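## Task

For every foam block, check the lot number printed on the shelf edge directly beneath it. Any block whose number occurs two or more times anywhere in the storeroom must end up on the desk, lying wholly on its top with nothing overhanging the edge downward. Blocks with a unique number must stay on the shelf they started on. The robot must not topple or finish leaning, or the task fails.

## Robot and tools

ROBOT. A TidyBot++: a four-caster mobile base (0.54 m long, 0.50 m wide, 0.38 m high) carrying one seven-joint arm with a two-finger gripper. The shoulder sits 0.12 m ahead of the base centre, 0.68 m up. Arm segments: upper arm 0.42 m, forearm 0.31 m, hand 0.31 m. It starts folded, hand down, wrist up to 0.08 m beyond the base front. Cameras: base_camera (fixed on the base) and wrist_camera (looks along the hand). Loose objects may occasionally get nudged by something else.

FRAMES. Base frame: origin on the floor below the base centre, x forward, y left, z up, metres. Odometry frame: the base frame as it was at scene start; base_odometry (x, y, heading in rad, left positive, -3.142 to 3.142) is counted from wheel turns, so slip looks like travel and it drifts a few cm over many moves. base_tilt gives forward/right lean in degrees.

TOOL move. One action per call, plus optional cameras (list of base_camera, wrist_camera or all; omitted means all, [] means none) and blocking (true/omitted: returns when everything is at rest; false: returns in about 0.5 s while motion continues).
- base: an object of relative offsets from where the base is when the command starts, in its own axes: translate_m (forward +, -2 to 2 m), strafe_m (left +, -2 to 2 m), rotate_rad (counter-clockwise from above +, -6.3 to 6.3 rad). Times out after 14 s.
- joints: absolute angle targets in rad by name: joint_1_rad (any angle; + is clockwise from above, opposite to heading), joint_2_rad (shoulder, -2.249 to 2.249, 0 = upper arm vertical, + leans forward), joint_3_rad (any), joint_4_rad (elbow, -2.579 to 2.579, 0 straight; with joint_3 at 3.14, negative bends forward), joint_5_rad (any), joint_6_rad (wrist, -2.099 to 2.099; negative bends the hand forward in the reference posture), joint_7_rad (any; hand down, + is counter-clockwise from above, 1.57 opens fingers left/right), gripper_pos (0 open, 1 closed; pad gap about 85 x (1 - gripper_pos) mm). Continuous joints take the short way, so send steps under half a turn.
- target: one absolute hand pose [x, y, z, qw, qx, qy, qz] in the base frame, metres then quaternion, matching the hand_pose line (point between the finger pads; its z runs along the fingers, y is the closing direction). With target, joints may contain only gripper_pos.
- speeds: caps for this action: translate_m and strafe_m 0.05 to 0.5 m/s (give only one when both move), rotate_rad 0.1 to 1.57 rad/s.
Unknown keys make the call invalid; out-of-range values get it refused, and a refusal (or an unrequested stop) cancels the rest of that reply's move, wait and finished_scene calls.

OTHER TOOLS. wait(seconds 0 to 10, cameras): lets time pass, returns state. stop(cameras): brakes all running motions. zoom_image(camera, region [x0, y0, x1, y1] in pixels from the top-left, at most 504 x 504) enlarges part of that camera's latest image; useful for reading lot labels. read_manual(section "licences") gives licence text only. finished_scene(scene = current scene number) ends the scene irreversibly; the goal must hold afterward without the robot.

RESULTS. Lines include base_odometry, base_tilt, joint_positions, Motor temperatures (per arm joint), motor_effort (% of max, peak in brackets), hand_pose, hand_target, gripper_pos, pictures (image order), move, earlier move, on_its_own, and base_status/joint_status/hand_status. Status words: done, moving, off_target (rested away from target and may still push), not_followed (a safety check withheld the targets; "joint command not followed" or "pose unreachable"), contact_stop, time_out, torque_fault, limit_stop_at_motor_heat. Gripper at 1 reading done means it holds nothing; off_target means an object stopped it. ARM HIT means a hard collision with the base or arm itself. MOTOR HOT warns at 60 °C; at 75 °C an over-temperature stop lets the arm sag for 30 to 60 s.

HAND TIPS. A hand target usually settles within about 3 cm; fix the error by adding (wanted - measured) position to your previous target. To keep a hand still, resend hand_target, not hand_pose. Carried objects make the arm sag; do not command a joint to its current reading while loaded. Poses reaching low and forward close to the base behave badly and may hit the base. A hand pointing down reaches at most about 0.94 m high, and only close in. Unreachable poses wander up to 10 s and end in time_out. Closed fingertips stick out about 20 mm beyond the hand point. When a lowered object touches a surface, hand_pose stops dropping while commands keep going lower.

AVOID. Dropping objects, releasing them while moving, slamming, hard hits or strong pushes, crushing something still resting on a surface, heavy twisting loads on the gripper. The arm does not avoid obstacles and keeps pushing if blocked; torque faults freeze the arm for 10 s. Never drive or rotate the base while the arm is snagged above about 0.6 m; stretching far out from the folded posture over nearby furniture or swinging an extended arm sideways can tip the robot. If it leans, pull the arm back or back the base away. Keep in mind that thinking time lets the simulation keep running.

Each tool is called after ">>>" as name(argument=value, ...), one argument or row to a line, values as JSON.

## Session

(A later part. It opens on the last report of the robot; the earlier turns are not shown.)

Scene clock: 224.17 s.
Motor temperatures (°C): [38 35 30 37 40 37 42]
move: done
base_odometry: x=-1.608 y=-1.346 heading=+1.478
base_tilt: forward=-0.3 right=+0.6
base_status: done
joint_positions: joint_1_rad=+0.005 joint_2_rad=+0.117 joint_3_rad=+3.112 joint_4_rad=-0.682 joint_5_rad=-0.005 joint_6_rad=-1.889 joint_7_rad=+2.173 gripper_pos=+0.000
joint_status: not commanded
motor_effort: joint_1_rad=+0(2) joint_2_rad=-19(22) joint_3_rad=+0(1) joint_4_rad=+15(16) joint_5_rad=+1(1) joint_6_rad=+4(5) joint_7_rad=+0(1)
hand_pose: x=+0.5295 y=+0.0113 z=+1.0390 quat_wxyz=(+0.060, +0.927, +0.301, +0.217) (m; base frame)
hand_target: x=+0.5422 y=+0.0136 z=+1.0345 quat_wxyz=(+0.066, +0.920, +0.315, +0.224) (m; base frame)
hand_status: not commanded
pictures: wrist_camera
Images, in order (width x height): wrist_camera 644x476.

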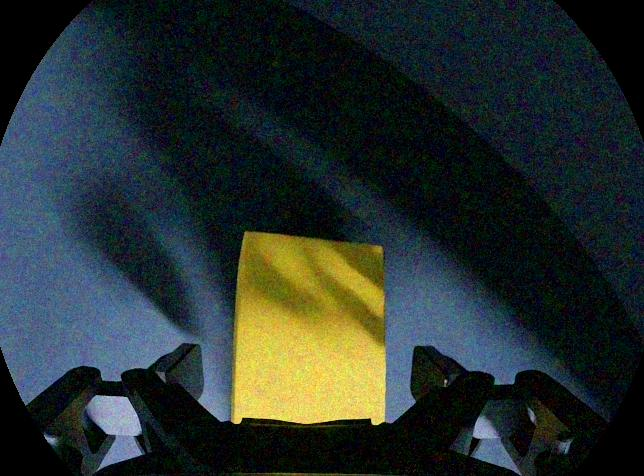

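>>> move(
  joints={"joint_2_rad":0.12,"joint_4_rad":-0.735,"joint_6_rad":-1.84},
  cameras=[],
)

>>> move(
  joints={"gripper_pos":0.6},
  cameras=["wrist_camera"],
)

>>> move(
  joints={"joint_2_rad":0.2,"joint_4_rad":-0.43,"joint_6_rad":-2.03},
  cameras=["wrist_camera"],
)

Scene clock: 226.13 s.
Motor temperatures (°C): [38 35 30 37 40 37 42]
move: done
base_odometry: x=-1.608 y=-1.346 heading=+1.478
base_tilt: forward=-0.3 right=+0.6
base_status: not commanded
joint_positions: joint_1_rad=+0.005 joint_2_rad=+0.117 joint_3_rad=+3.112 joint_4_rad=-0.710 joint_5_rad=-0.005 joint_6_rad=-1.889 joint_7_rad=+2.173 gripper_pos=+0.000
joint_status: all done
motor_effort: joint_1_rad=+0(1) joint_2_rad=-19(20) joint_3_rad=+0(0) joint_4_rad=+15(16) joint_5_rad=+1(1) joint_6_rad=+4(5) joint_7_rad=+0(1)
hand_pose: x=+0.5277 y=+0.0113 z=+1.0291 quat_wxyz=(+0.057, +0.930, +0.302, +0.204) (m; base frame)
hand_target: x=+0.5405 y=+0.0136 z=+1.0251 quat_wxyz=(+0.062, +0.923, +0.316, +0.213) (m; base frame)
hand_status: not commanded
pictures: none
No camera images: "cameras" was empty.

Scene clock: 227.03 s.
Motor temperatures (°C): [38 35 30 37 40 37 42]
move: off_target
base_odometry: x=-1.608 y=-1.346 heading=+1.478
base_tilt: forward=-0.3 right=+0.6
base_status: not commanded
joint_positions: joint_1_rad=+0.005 joint_2_rad=+0.109 joint_3_rad=+3.112 joint_4_rad=-0.714 joint_5_rad=-0.005 joint_6_rad=-1.885 joint_7_rad=+2.173 gripper_pos=+0.399
joint_status: gripper_pos off_target (ended at +0.399, target +0.600)
motor_effort: joint_1_rad=-1(2) joint_2_rad=-17(19) joint_3_rad=+0(2) joint_4_rad=+14(15) joint_5_rad=+0(1) joint_6_rad=+4(4) joint_7_rad=+0(1)
hand_pose: x=+0.5254 y=+0.0114 z=+1.0315 quat_wxyz=(+0.058, +0.929, +0.301, +0.207) (m; base frame)
hand_target: x=+0.5405 y=+0.0136 z=+1.0251 quat_wxyz=(+0.062, +0.923, +0.316, +0.213) (m; base frame)
hand_status: not commanded
pictures: wrist_camera
Images, in order (width x height): wrist_camera 644x476.

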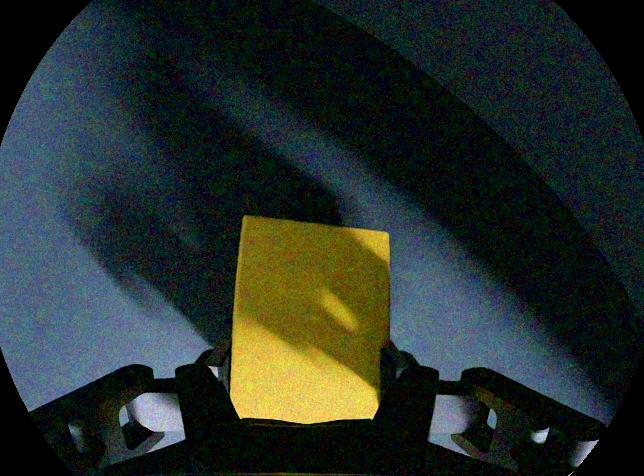

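Scene clock: 228.43 s.
Motor temperatures (°C): [38 35 30 37 40 37 42]
move: done
base_odometry: x=-1.608 y=-1.346 heading=+1.478
base_tilt: forward=-0.3 right=+0.6
base_status: not commanded
joint_positions: joint_1_rad=+0.005 joint_2_rad=+0.173 joint_3_rad=+3.112 joint_4_rad=-0.448 joint_5_rad=-0.005 joint_6_rad=-1.980 joint_7_rad=+2.173 gripper_pos=+0.399
joint_status: all done
motor_effort: joint_1_rad=+0(1) joint_2_rad=-19(20) joint_3_rad=+0(0) joint_4_rad=+13(16) joint_5_rad=+1(1) joint_6_rad=+4(6) joint_7_rad=+0(1)
hand_pose: x=+0.5340 y=+0.0105 z=+1.0851 quat_wxyz=(+0.072, +0.917, +0.297, +0.257) (m; base frame)
hand_target: x=+0.5314 y=+0.0120 z=+1.0724 quat_wxyz=(+0.066, +0.919, +0.314, +0.229) (m; base frame)
hand_status: not commanded
pictures: wrist_camera
Images, in order (width x height): wrist_camera 644x476.

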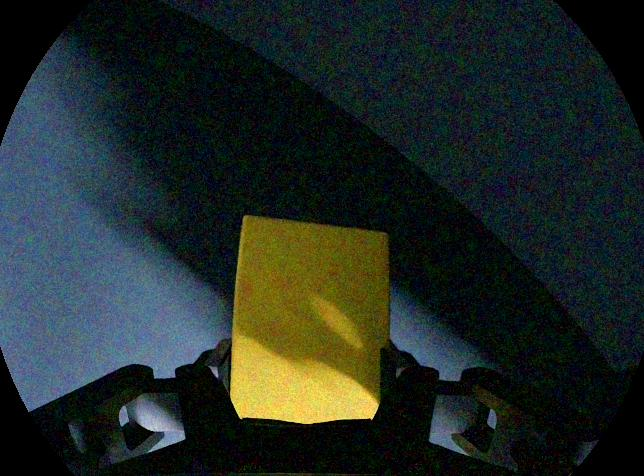

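>>> move(
  base={"translate_m":-0.33},
  cameras=[],
)

>>> move(
  joints={"joint_1_rad":0.0,"joint_2_rad":-0.35,"joint_4_rad":-1.6,"joint_6_rad":-1.3,"joint_7_rad":1.57},
  cameras=[],
)

>>> move(
  base={"strafe_m":-1.5},
  cameras=["base_camera"],
)

>>> move(
  base={"strafe_m":-1.2},
)

Scene clock: 230.87 s.
Motor temperatures (°C): [38 35 30 37 40 37 42]
move: done
base_odometry: x=-1.638 y=-1.675 heading=+1.479
base_tilt: forward=-0.4 right=+0.6
base_status: done
joint_positions: joint_1_rad=+0.005 joint_2_rad=+0.184 joint_3_rad=+3.112 joint_4_rad=-0.444 joint_5_rad=-0.005 joint_6_rad=-1.986 joint_7_rad=+2.173 gripper_pos=+0.399
joint_status: not commanded
motor_effort: joint_1_rad=-1(1) joint_2_rad=-20(23) joint_3_rad=+0(0) joint_4_rad=+13(15) joint_5_rad=+1(1) joint_6_rad=+4(6) joint_7_rad=-1(1)
hand_pose: x=+0.5370 y=+0.0105 z=+1.0808 quat_wxyz=(+0.070, +0.918, +0.298, +0.251) (m; base frame)
hand_target: x=+0.5314 y=+0.0120 z=+1.0724 quat_wxyz=(+0.066, +0.919, +0.314, +0.229) (m; base frame)
hand_status: not commanded
pictures: none
No camera images: "cameras" was empty.

Scene clock: 233.60 s.
Motor temperatures (°C): [38 35 30 37 40 37 42]
move: done
base_odometry: x=-1.638 y=-1.675 heading=+1.479
base_tilt: forward=-0.4 right=+0.6
base_status: not commanded
joint_positions: joint_1_rad=+0.005 joint_2_rad=-0.335 joint_3_rad=+3.112 joint_4_rad=-1.571 joint_5_rad=-0.005 joint_6_rad=-1.356 joint_7_rad=+1.614 gripper_pos=+0.399
joint_status: all done
motor_effort: joint_1_rad=+0(2) joint_2_rad=-6(21) joint_3_rad=+1(1) joint_4_rad=+19(20) joint_5_rad=+1(1) joint_6_rad=+5(6) joint_7_rad=+0(1)
hand_pose: x=+0.4396 y=+0.0124 z=+0.9171 quat_wxyz=(+0.005, +0.962, +0.033, +0.272) (m; base frame)
hand_target: x=+0.4461 y=+0.0139 z=+0.9176 quat_wxyz=(-0.002, +0.956, +0.014, +0.291) (m; base frame)
hand_status: not commanded
pictures: none
No camera images: "cameras" was empty.

Scene clock: 237.97 s.
Motor temperatures (°C): [38 35 30 37 40 37 42]
move: done
base_odometry: x=-0.144 y=-1.813 heading=+1.478
base_tilt: forward=-0.3 right=+0.6
base_status: done
joint_positions: joint_1_rad=+0.005 joint_2_rad=-0.337 joint_3_rad=+3.112 joint_4_rad=-1.571 joint_5_rad=-0.005 joint_6_rad=-1.354 joint_7_rad=+1.613 gripper_pos=+0.399
joint_status: not commanded
motor_effort: joint_1_rad=+0(1) joint_2_rad=-7(8) joint_3_rad=+1(4) joint_4_rad=+19(21) joint_5_rad=+1(2) joint_6_rad=+5(6) joint_7_rad=+0(1)
hand_pose: x=+0.4397 y=+0.0125 z=+0.9179 quat_wxyz=(+0.005, +0.961, +0.033, +0.273) (m; base frame)
hand_target: x=+0.4461 y=+0.0139 z=+0.9176 quat_wxyz=(-0.002, +0.956, +0.014, +0.291) (m; base frame)
hand_status: not commanded
pictures: base_camera
Images, in order (width x height): base_camera 644x364.

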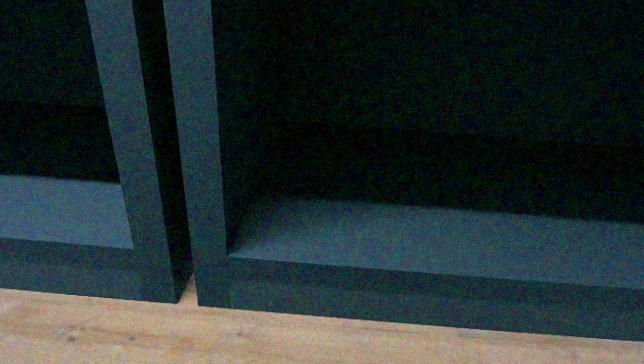

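Scene clock: 241.73 s.
Motor temperatures (°C): [38 35 30 37 40 37 42]
move: done
base_odometry: x=+1.051 y=-1.925 heading=+1.478
base_tilt: forward=-0.3 right=+0.6
base_status: done
joint_positions: joint_1_rad=+0.005 joint_2_rad=-0.338 joint_3_rad=+3.112 joint_4_rad=-1.572 joint_5_rad=-0.005 joint_6_rad=-1.349 joint_7_rad=+1.613 gripper_pos=+0.399
joint_status: not commanded
motor_effort: joint_1_rad=-1(1) joint_2_rad=-6(8) joint_3_rad=+1(2) joint_4_rad=+19(21) joint_5_rad=+1(3) joint_6_rad=+5(8) joint_7_rad=+0(1)
hand_pose: x=+0.4404 y=+0.0125 z=+0.9184 quat_wxyz=(+0.005, +0.961, +0.033, +0.275) (m; base frame)
hand_target: x=+0.4461 y=+0.0139 z=+0.9176 quat_wxyz=(-0.002, +0.956, +0.014, +0.291) (m; base frame)
hand_status: not commanded
pictures: base_camera, wrist_camera
Images, in order (width x height): base_camera 644x364, wrist_camera 644x476.

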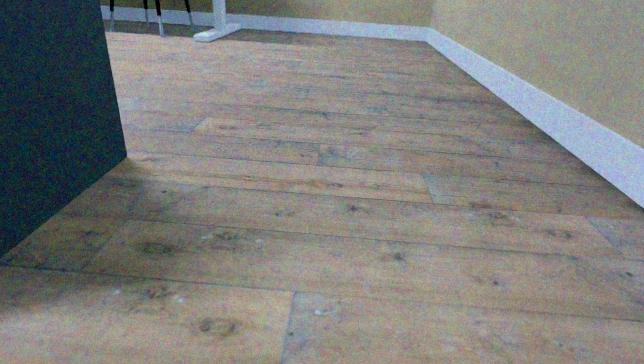

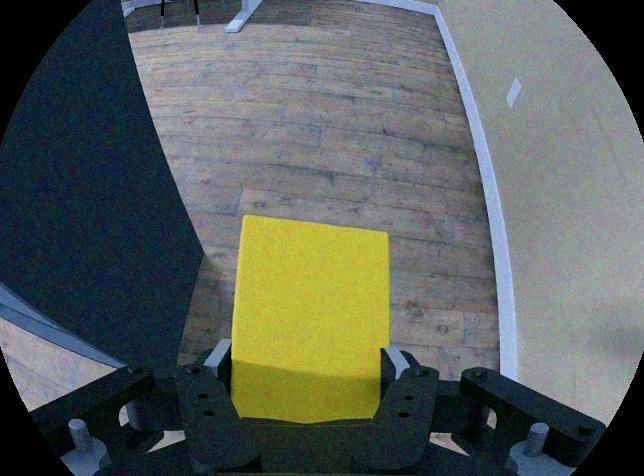

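>>> move(
  base={"strafe_m":-0.08},
  cameras=[],
)

>>> move(
  base={"translate_m":1.7},
)

Scene clock: 243.17 s.
Motor temperatures (°C): [38 35 30 37 40 37 42]
move: done
base_odometry: x=+1.130 y=-1.932 heading=+1.478
base_tilt: forward=-0.3 right=+0.6
base_status: done
joint_positions: joint_1_rad=+0.005 joint_2_rad=-0.339 joint_3_rad=+3.113 joint_4_rad=-1.572 joint_5_rad=-0.005 joint_6_rad=-1.349 joint_7_rad=+1.613 gripper_pos=+0.399
joint_status: not commanded
motor_effort: joint_1_rad=+0(1) joint_2_rad=-6(8) joint_3_rad=+1(2) joint_4_rad=+19(20) joint_5_rad=+1(1) joint_6_rad=+5(6) joint_7_rad=+0(1)
hand_pose: x=+0.4404 y=+0.0121 z=+0.9185 quat_wxyz=(+0.005, +0.961, +0.032, +0.276) (m; base frame)
hand_target: x=+0.4461 y=+0.0139 z=+0.9176 quat_wxyz=(-0.002, +0.956, +0.014, +0.291) (m; base frame)
hand_status: not commanded
pictures: none
No camera images: "cameras" was empty.

Scene clock: 247.93 s.
Motor temperatures (°C): [38 35 30 37 40 37 42]
move: done
base_odometry: x=+1.289 y=-0.240 heading=+1.477
base_tilt: forward=-0.4 right=+0.6
base_status: done
joint_positions: joint_1_rad=+0.005 joint_2_rad=-0.347 joint_3_rad=+3.113 joint_4_rad=-1.573 joint_5_rad=-0.005 joint_6_rad=-1.349 joint_7_rad=+1.613 gripper_pos=+0.399
joint_status: not commanded
motor_effort: joint_1_rad=-1(1) joint_2_rad=-6(9) joint_3_rad=+1(1) joint_4_rad=+19(20) joint_5_rad=+1(1) joint_6_rad=+5(6) joint_7_rad=+0(1)
hand_pose: x=+0.4386 y=+0.0121 z=+0.9211 quat_wxyz=(+0.005, +0.960, +0.032, +0.280) (m; base frame)
hand_target: x=+0.4461 y=+0.0139 z=+0.9176 quat_wxyz=(-0.002, +0.956, +0.014, +0.291) (m; base frame)
hand_status: not commanded
pictures: base_camera, wrist_camera
Images, in order (width x height): base_camera 644x364, wrist_camera 644x476.

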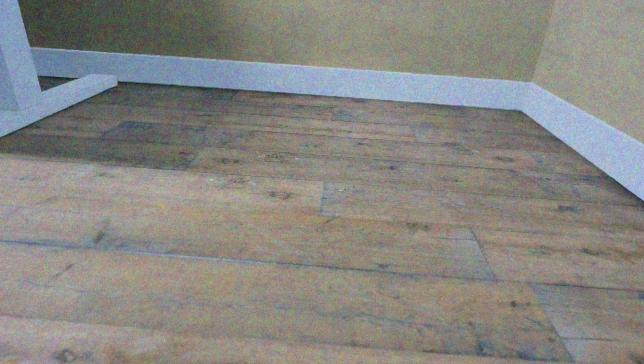

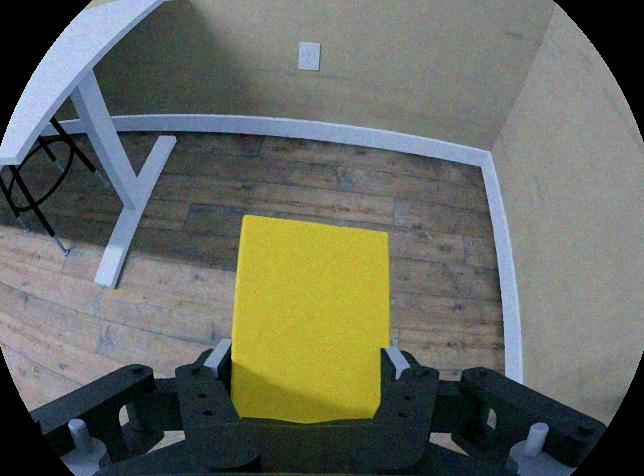

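>>> move(
  base={"strafe_m":0.8},
  joints={"joint_2_rad":-0.2,"joint_4_rad":-1.38,"joint_6_rad":-1.33},
  cameras=["wrist_camera"],
)

Scene clock: 251.10 s.
Motor temperatures (°C): [38 35 30 37 40 37 42]
move: done
base_odometry: x=+0.492 y=-0.164 heading=+1.476
base_tilt: forward=-0.3 right=+0.6
base_status: done
joint_positions: joint_1_rad=+0.005 joint_2_rad=-0.215 joint_3_rad=+3.113 joint_4_rad=-1.396 joint_5_rad=-0.005 joint_6_rad=-1.349 joint_7_rad=+1.613 gripper_pos=+0.399
joint_status: all done
motor_effort: joint_1_rad=-1(1) joint_2_rad=-11(12) joint_3_rad=+0(2) joint_4_rad=+19(20) joint_5_rad=+1(2) joint_6_rad=+5(7) joint_7_rad=+0(1)
hand_pose: x=+0.4984 y=+0.0130 z=+0.9574 quat_wxyz=(+0.003, +0.953, +0.032, +0.301) (m; base frame)
hand_target: x=+0.5093 y=+0.0154 z=+0.9626 quat_wxyz=(-0.004, +0.950, +0.014, +0.311) (m; base frame)
hand_status: not commanded
pictures: wrist_camera
Images, in order (width x height): wrist_camera 644x476.

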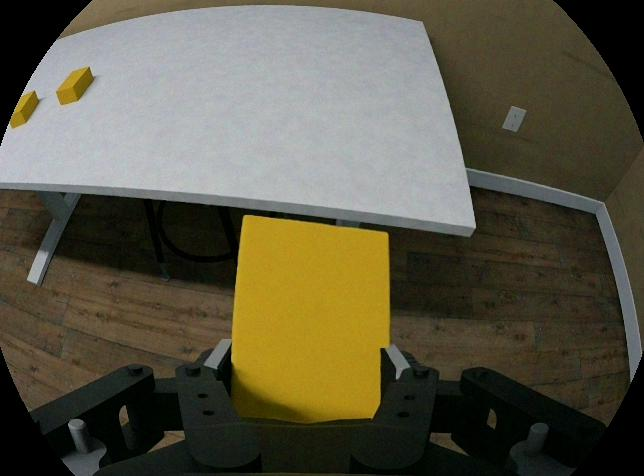

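>>> move(
  base={"translate_m":0.29,"strafe_m":0.06},
  cameras=[],
)

>>> move(
  joints={"joint_2_rad":0.2,"joint_4_rad":-1.34,"joint_6_rad":-1.0},
  cameras=[],
)

>>> move(
  joints={"joint_2_rad":0.3,"joint_4_rad":-1.4,"joint_6_rad":-0.85},
  cameras=["wrist_camera"],
)

>>> move(
  joints={"joint_2_rad":0.34,"joint_4_rad":-1.41,"joint_6_rad":-0.83},
  cameras=[],
)

>>> move(
  joints={"joint_2_rad":0.36,"joint_4_rad":-1.41,"joint_6_rad":-0.83},
  cameras=["wrist_camera"],
)

Scene clock: 255.17 s.
Motor temperatures (°C): [38 35 30 37 40 37 42]
move: done
base_odometry: x=+0.460 y=+0.130 heading=+1.477
base_tilt: forward=-0.3 right=+0.6
base_status: done
joint_positions: joint_1_rad=+0.005 joint_2_rad=-0.202 joint_3_rad=+3.113 joint_4_rad=-1.395 joint_5_rad=-0.005 joint_6_rad=-1.349 joint_7_rad=+1.613 gripper_pos=+0.399
joint_status: not commanded
motor_effort: joint_1_rad=+0(1) joint_2_rad=-11(14) joint_3_rad=+1(1) joint_4_rad=+19(20) joint_5_rad=+0(1) joint_6_rad=+5(6) joint_7_rad=+0(1)
hand_pose: x=+0.5022 y=+0.0130 z=+0.9530 quat_wxyz=(+0.003, +0.955, +0.032, +0.296) (m; base frame)
hand_target: x=+0.5093 y=+0.0154 z=+0.9626 quat_wxyz=(-0.004, +0.950, +0.014, +0.311) (m; base frame)
hand_status: not commanded
pictures: none
No camera images: "cameras" was empty.

Scene clock: 256.90 s.
Motor temperatures (°C): [38 35 30 37 40 37 42]
move: done
base_odometry: x=+0.460 y=+0.130 heading=+1.477
base_tilt: forward=-0.3 right=+0.6
base_status: not commanded
joint_positions: joint_1_rad=+0.005 joint_2_rad=+0.190 joint_3_rad=+3.113 joint_4_rad=-1.356 joint_5_rad=-0.005 joint_6_rad=-1.056 joint_7_rad=+1.613 gripper_pos=+0.399
joint_status: all done
motor_effort: joint_1_rad=+0(1) joint_2_rad=-26(29) joint_3_rad=+0(1) joint_4_rad=+20(21) joint_5_rad=+0(1) joint_6_rad=+5(6) joint_7_rad=+0(1)
hand_pose: x=+0.6721 y=+0.0144 z=+0.8359 quat_wxyz=(-0.002, +0.963, +0.030, +0.267) (m; base frame)
hand_target: x=+0.6924 y=+0.0178 z=+0.8474 quat_wxyz=(-0.009, +0.955, +0.012, +0.296) (m; base frame)
hand_status: not commanded
pictures: none
No camera images: "cameras" was empty.

Scene clock: 258.17 s.
Motor temperatures (°C): [38 35 30 37 40 37 42]
move: done
base_odometry: x=+0.460 y=+0.130 heading=+1.477
base_tilt: forward=-0.3 right=+0.6
base_status: not commanded
joint_positions: joint_1_rad=+0.005 joint_2_rad=+0.288 joint_3_rad=+3.113 joint_4_rad=-1.378 joint_5_rad=-0.005 joint_6_rad=-0.904 joint_7_rad=+1.613 gripper_pos=+0.399
joint_status: all done
motor_effort: joint_1_rad=-1(1) joint_2_rad=-30(33) joint_3_rad=+0(0) joint_4_rad=+21(22) joint_5_rad=+0(1) joint_6_rad=+5(6) joint_7_rad=+0(1)
hand_pose: x=+0.7194 y=+0.0149 z=+0.7938 quat_wxyz=(-0.003, +0.959, +0.029, +0.282) (m; base frame)
hand_target: x=+0.7281 y=+0.0183 z=+0.7851 quat_wxyz=(-0.010, +0.956, +0.011, +0.291) (m; base frame)
hand_status: not commanded
pictures: wrist_camera
Images, in order (width x height): wrist_camera 644x476.

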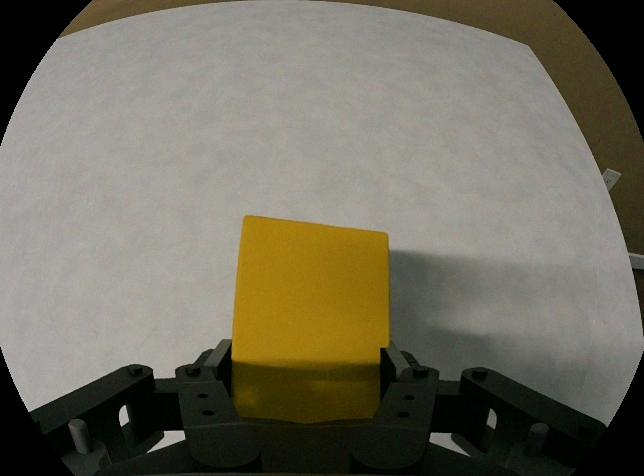

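Scene clock: 258.97 s.
Motor temperatures (°C): [38 35 30 37 40 37 42]
move: done
base_odometry: x=+0.460 y=+0.130 heading=+1.477
base_tilt: forward=-0.3 right=+0.6
base_status: not commanded
joint_positions: joint_1_rad=+0.005 joint_2_rad=+0.318 joint_3_rad=+3.113 joint_4_rad=-1.382 joint_5_rad=-0.005 joint_6_rad=-0.883 joint_7_rad=+1.613 gripper_pos=+0.399
joint_status: all done
motor_effort: joint_1_rad=-1(1) joint_2_rad=-30(32) joint_3_rad=+0(0) joint_4_rad=+20(21) joint_5_rad=+1(1) joint_6_rad=+5(6) joint_7_rad=+0(1)
hand_pose: x=+0.7267 y=+0.0149 z=+0.7768 quat_wxyz=(-0.004, +0.961, +0.028, +0.275) (m; base frame)
hand_target: x=+0.7338 y=+0.0184 z=+0.7592 quat_wxyz=(-0.011, +0.961, +0.010, +0.277) (m; base frame)
hand_status: not commanded
pictures: none
No camera images: "cameras" was empty.

Scene clock: 259.57 s.
Motor temperatures (°C): [38 35 30 37 40 37 42]
move: done
base_odometry: x=+0.460 y=+0.130 heading=+1.477
base_tilt: forward=-0.3 right=+0.6
base_status: not commanded
joint_positions: joint_1_rad=+0.005 joint_2_rad=+0.327 joint_3_rad=+3.113 joint_4_rad=-1.383 joint_5_rad=-0.005 joint_6_rad=-0.880 joint_7_rad=+1.612 gripper_pos=+0.399
joint_status: all done
motor_effort: joint_1_rad=+0(1) joint_2_rad=-28(31) joint_3_rad=+0(0) joint_4_rad=+19(21) joint_5_rad=+1(1) joint_6_rad=+5(6) joint_7_rad=+0(1)
hand_pose: x=+0.7281 y=+0.0149 z=+0.7716 quat_wxyz=(-0.004, +0.962, +0.028, +0.272) (m; base frame)
hand_target: x=+0.7352 y=+0.0184 z=+0.7469 quat_wxyz=(-0.011, +0.963, +0.010, +0.267) (m; base frame)
hand_status: not commanded
pictures: wrist_camera
Images, in order (width x height): wrist_camera 644x476.

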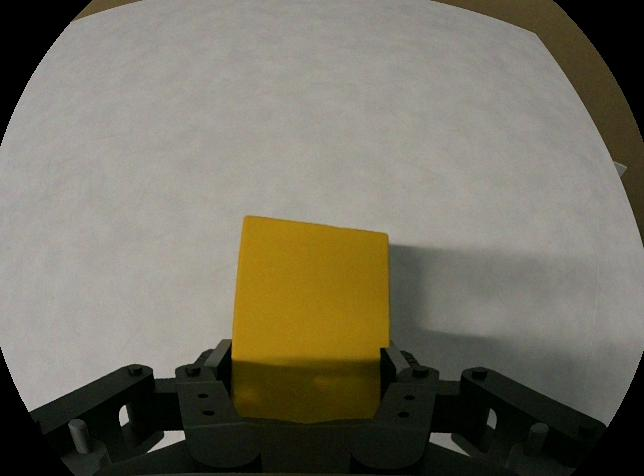

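Same contact signature (effort dropping) as before.

>>> move(
  joints={"joint_2_rad":0.38,"joint_4_rad":-1.41,"joint_6_rad":-0.83},
  cameras=[],
)

>>> move(
  joints={"joint_2_rad":0.345,"joint_4_rad":-1.4,"joint_6_rad":-0.84},
  cameras=[],
)

>>> move(
  joints={"gripper_pos":0.0},
  cameras=[],
)

>>> move(
  joints={"joint_2_rad":0.15,"joint_4_rad":-1.32,"joint_6_rad":-1.1},
  cameras=[],
)

>>> move(
  joints={"joint_2_rad":-0.37,"joint_4_rad":-1.6,"joint_6_rad":-0.9},
  cameras=[],
)

>>> move(
  base={"translate_m":-0.25},
  cameras=["wrist_camera"],
)

Scene clock: 260.43 s.
Motor temperatures (°C): [38 35 30 37 40 37 42]
move: off_target
base_odometry: x=+0.460 y=+0.130 heading=+1.477
base_tilt: forward=-0.3 right=+0.6
base_status: not commanded
joint_positions: joint_1_rad=+0.005 joint_2_rad=+0.329 joint_3_rad=+3.113 joint_4_rad=-1.383 joint_5_rad=-0.005 joint_6_rad=-0.879 joint_7_rad=+1.612 gripper_pos=+0.399
joint_status: joint_2_rad off_target (ended at +0.329, target +0.380); the others done
motor_effort: joint_1_rad=+0(0) joint_2_rad=-25(28) joint_3_rad=+0(0) joint_4_rad=+17(19) joint_5_rad=+1(1) joint_6_rad=+5(6) joint_7_rad=+0(1)
hand_pose: x=+0.7287 y=+0.0149 z=+0.7706 quat_wxyz=(-0.004, +0.962, +0.028, +0.272) (m; base frame)
hand_target: x=+0.7364 y=+0.0184 z=+0.7345 quat_wxyz=(-0.011, +0.966, +0.010, +0.258) (m; base frame)
hand_status: not commanded
pictures: none
No camera images: "cameras" was empty.

Scene clock: 261.10 s.
Motor temperatures (°C): [38 35 30 37 40 37 42]
move: done
base_odometry: x=+0.460 y=+0.130 heading=+1.477
base_tilt: forward=-0.3 right=+0.6
base_status: not commanded
joint_positions: joint_1_rad=+0.005 joint_2_rad=+0.327 joint_3_rad=+3.113 joint_4_rad=-1.383 joint_5_rad=-0.005 joint_6_rad=-0.879 joint_7_rad=+1.612 gripper_pos=+0.399
joint_status: all done
motor_effort: joint_1_rad=-1(1) joint_2_rad=-29(30) joint_3_rad=+0(1) joint_4_rad=+20(20) joint_5_rad=+1(1) joint_6_rad=+5(7) joint_7_rad=+0(0)
hand_pose: x=+0.7285 y=+0.0149 z=+0.7722 quat_wxyz=(-0.004, +0.962, +0.028, +0.273) (m; base frame)
hand_target: x=+0.7348 y=+0.0184 z=+0.7592 quat_wxyz=(-0.011, +0.961, +0.010, +0.275) (m; base frame)
hand_status: not commanded
pictures: none
No camera images: "cameras" was empty.

Scene clock: 261.97 s.
Motor temperatures (°C): [38 35 30 37 40 37 42]
move: done
base_odometry: x=+0.460 y=+0.130 heading=+1.477
base_tilt: forward=-0.3 right=+0.6
base_status: not commanded
joint_positions: joint_1_rad=+0.005 joint_2_rad=+0.327 joint_3_rad=+3.113 joint_4_rad=-1.383 joint_5_rad=-0.005 joint_6_rad=-0.879 joint_7_rad=+1.612 gripper_pos=+0.000
joint_status: all done
motor_effort: joint_1_rad=+0(1) joint_2_rad=-31(32) joint_3_rad=+0(1) joint_4_rad=+20(21) joint_5_rad=+1(1) joint_6_rad=+5(6) joint_7_rad=+0(1)
hand_pose: x=+0.7285 y=+0.0149 z=+0.7722 quat_wxyz=(-0.004, +0.962, +0.028, +0.273) (m; base frame)
hand_target: x=+0.7348 y=+0.0184 z=+0.7592 quat_wxyz=(-0.011, +0.961, +0.010, +0.275) (m; base frame)
hand_status: not commanded
pictures: none
No camera images: "cameras" was empty.

Scene clock: 263.37 s.
Motor temperatures (°C): [38 35 30 37 40 37 42]
move: done
base_odometry: x=+0.460 y=+0.130 heading=+1.477
base_tilt: forward=-0.3 right=+0.6
base_status: not commanded
joint_positions: joint_1_rad=+0.005 joint_2_rad=+0.136 joint_3_rad=+3.113 joint_4_rad=-1.326 joint_5_rad=-0.005 joint_6_rad=-1.050 joint_7_rad=+1.612 gripper_pos=+0.000
joint_status: all done
motor_effort: joint_1_rad=+0(1) joint_2_rad=-24(33) joint_3_rad=+0(1) joint_4_rad=+20(21) joint_5_rad=+0(1) joint_6_rad=+5(6) joint_7_rad=+0(1)
hand_pose: x=+0.6714 y=+0.0146 z=+0.8815 quat_wxyz=(-0.001, +0.950, +0.030, +0.310) (m; base frame)
hand_target: x=+0.6624 y=+0.0173 z=+0.8678 quat_wxyz=(-0.008, +0.959, +0.012, +0.282) (m; base frame)
hand_status: not commanded
pictures: none
No camera images: "cameras" was empty.

Scene clock: 265.10 s.
Motor temperatures (°C): [38 35 30 37 40 37 42]
move: done
base_odometry: x=+0.460 y=+0.130 heading=+1.477
base_tilt: forward=-0.3 right=+0.6
base_status: not commanded
joint_positions: joint_1_rad=+0.005 joint_2_rad=-0.365 joint_3_rad=+3.113 joint_4_rad=-1.567 joint_5_rad=-0.005 joint_6_rad=-0.957 joint_7_rad=+1.612 gripper_pos=+0.000
joint_status: all done
motor_effort: joint_1_rad=+0(1) joint_2_rad=-6(27) joint_3_rad=+1(1) joint_4_rad=+21(22) joint_5_rad=+1(1) joint_6_rad=+8(8) joint_7_rad=+0(1)
hand_pose: x=+0.5205 y=+0.0145 z=+1.0149 quat_wxyz=(+0.007, +0.881, +0.030, +0.471) (m; base frame)
hand_target: x=+0.5264 y=+0.0169 z=+1.0138 quat_wxyz=(-0.004, +0.875, +0.014, +0.484) (m; base frame)
hand_status: not commanded
pictures: none
No camera images: "cameras" was empty.

Scene clock: 266.93 s.
Motor temperatures (°C): [38 35 30 37 40 37 42]
move: done
base_odometry: x=+0.436 y=-0.119 heading=+1.477
base_tilt: forward=-0.4 right=+0.6
base_status: done
joint_positions: joint_1_rad=+0.005 joint_2_rad=-0.376 joint_3_rad=+3.113 joint_4_rad=-1.570 joint_5_rad=-0.005 joint_6_rad=-0.953 joint_7_rad=+1.612 gripper_pos=+0.000
joint_status: not commanded
motor_effort: joint_1_rad=+0(1) joint_2_rad=-7(10) joint_3_rad=+1(2) joint_4_rad=+21(21) joint_5_rad=+1(1) joint_6_rad=+7(8) joint_7_rad=+0(1)
hand_pose: x=+0.5174 y=+0.0145 z=+1.0192 quat_wxyz=(+0.007, +0.878, +0.030, +0.477) (m; base frame)
hand_target: x=+0.5264 y=+0.0169 z=+1.0138 quat_wxyz=(-0.004, +0.875, +0.014, +0.484) (m; base frame)
hand_status: not commanded
pictures: wrist_camera
Images, in order (width x height): wrist_camera 644x476.

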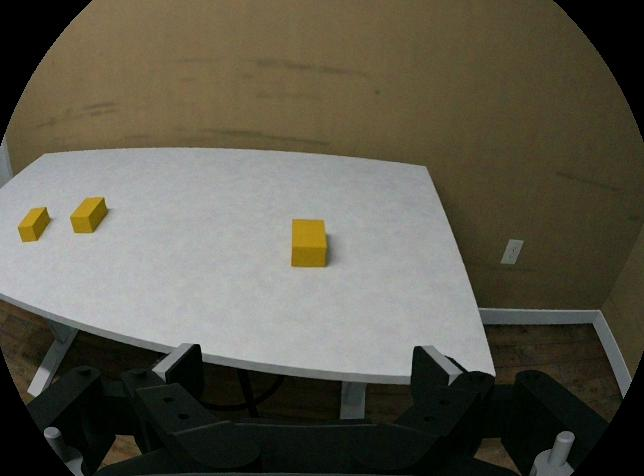

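>>> finished_scene(
  scene=2,
)

The scene is finished: the task was done.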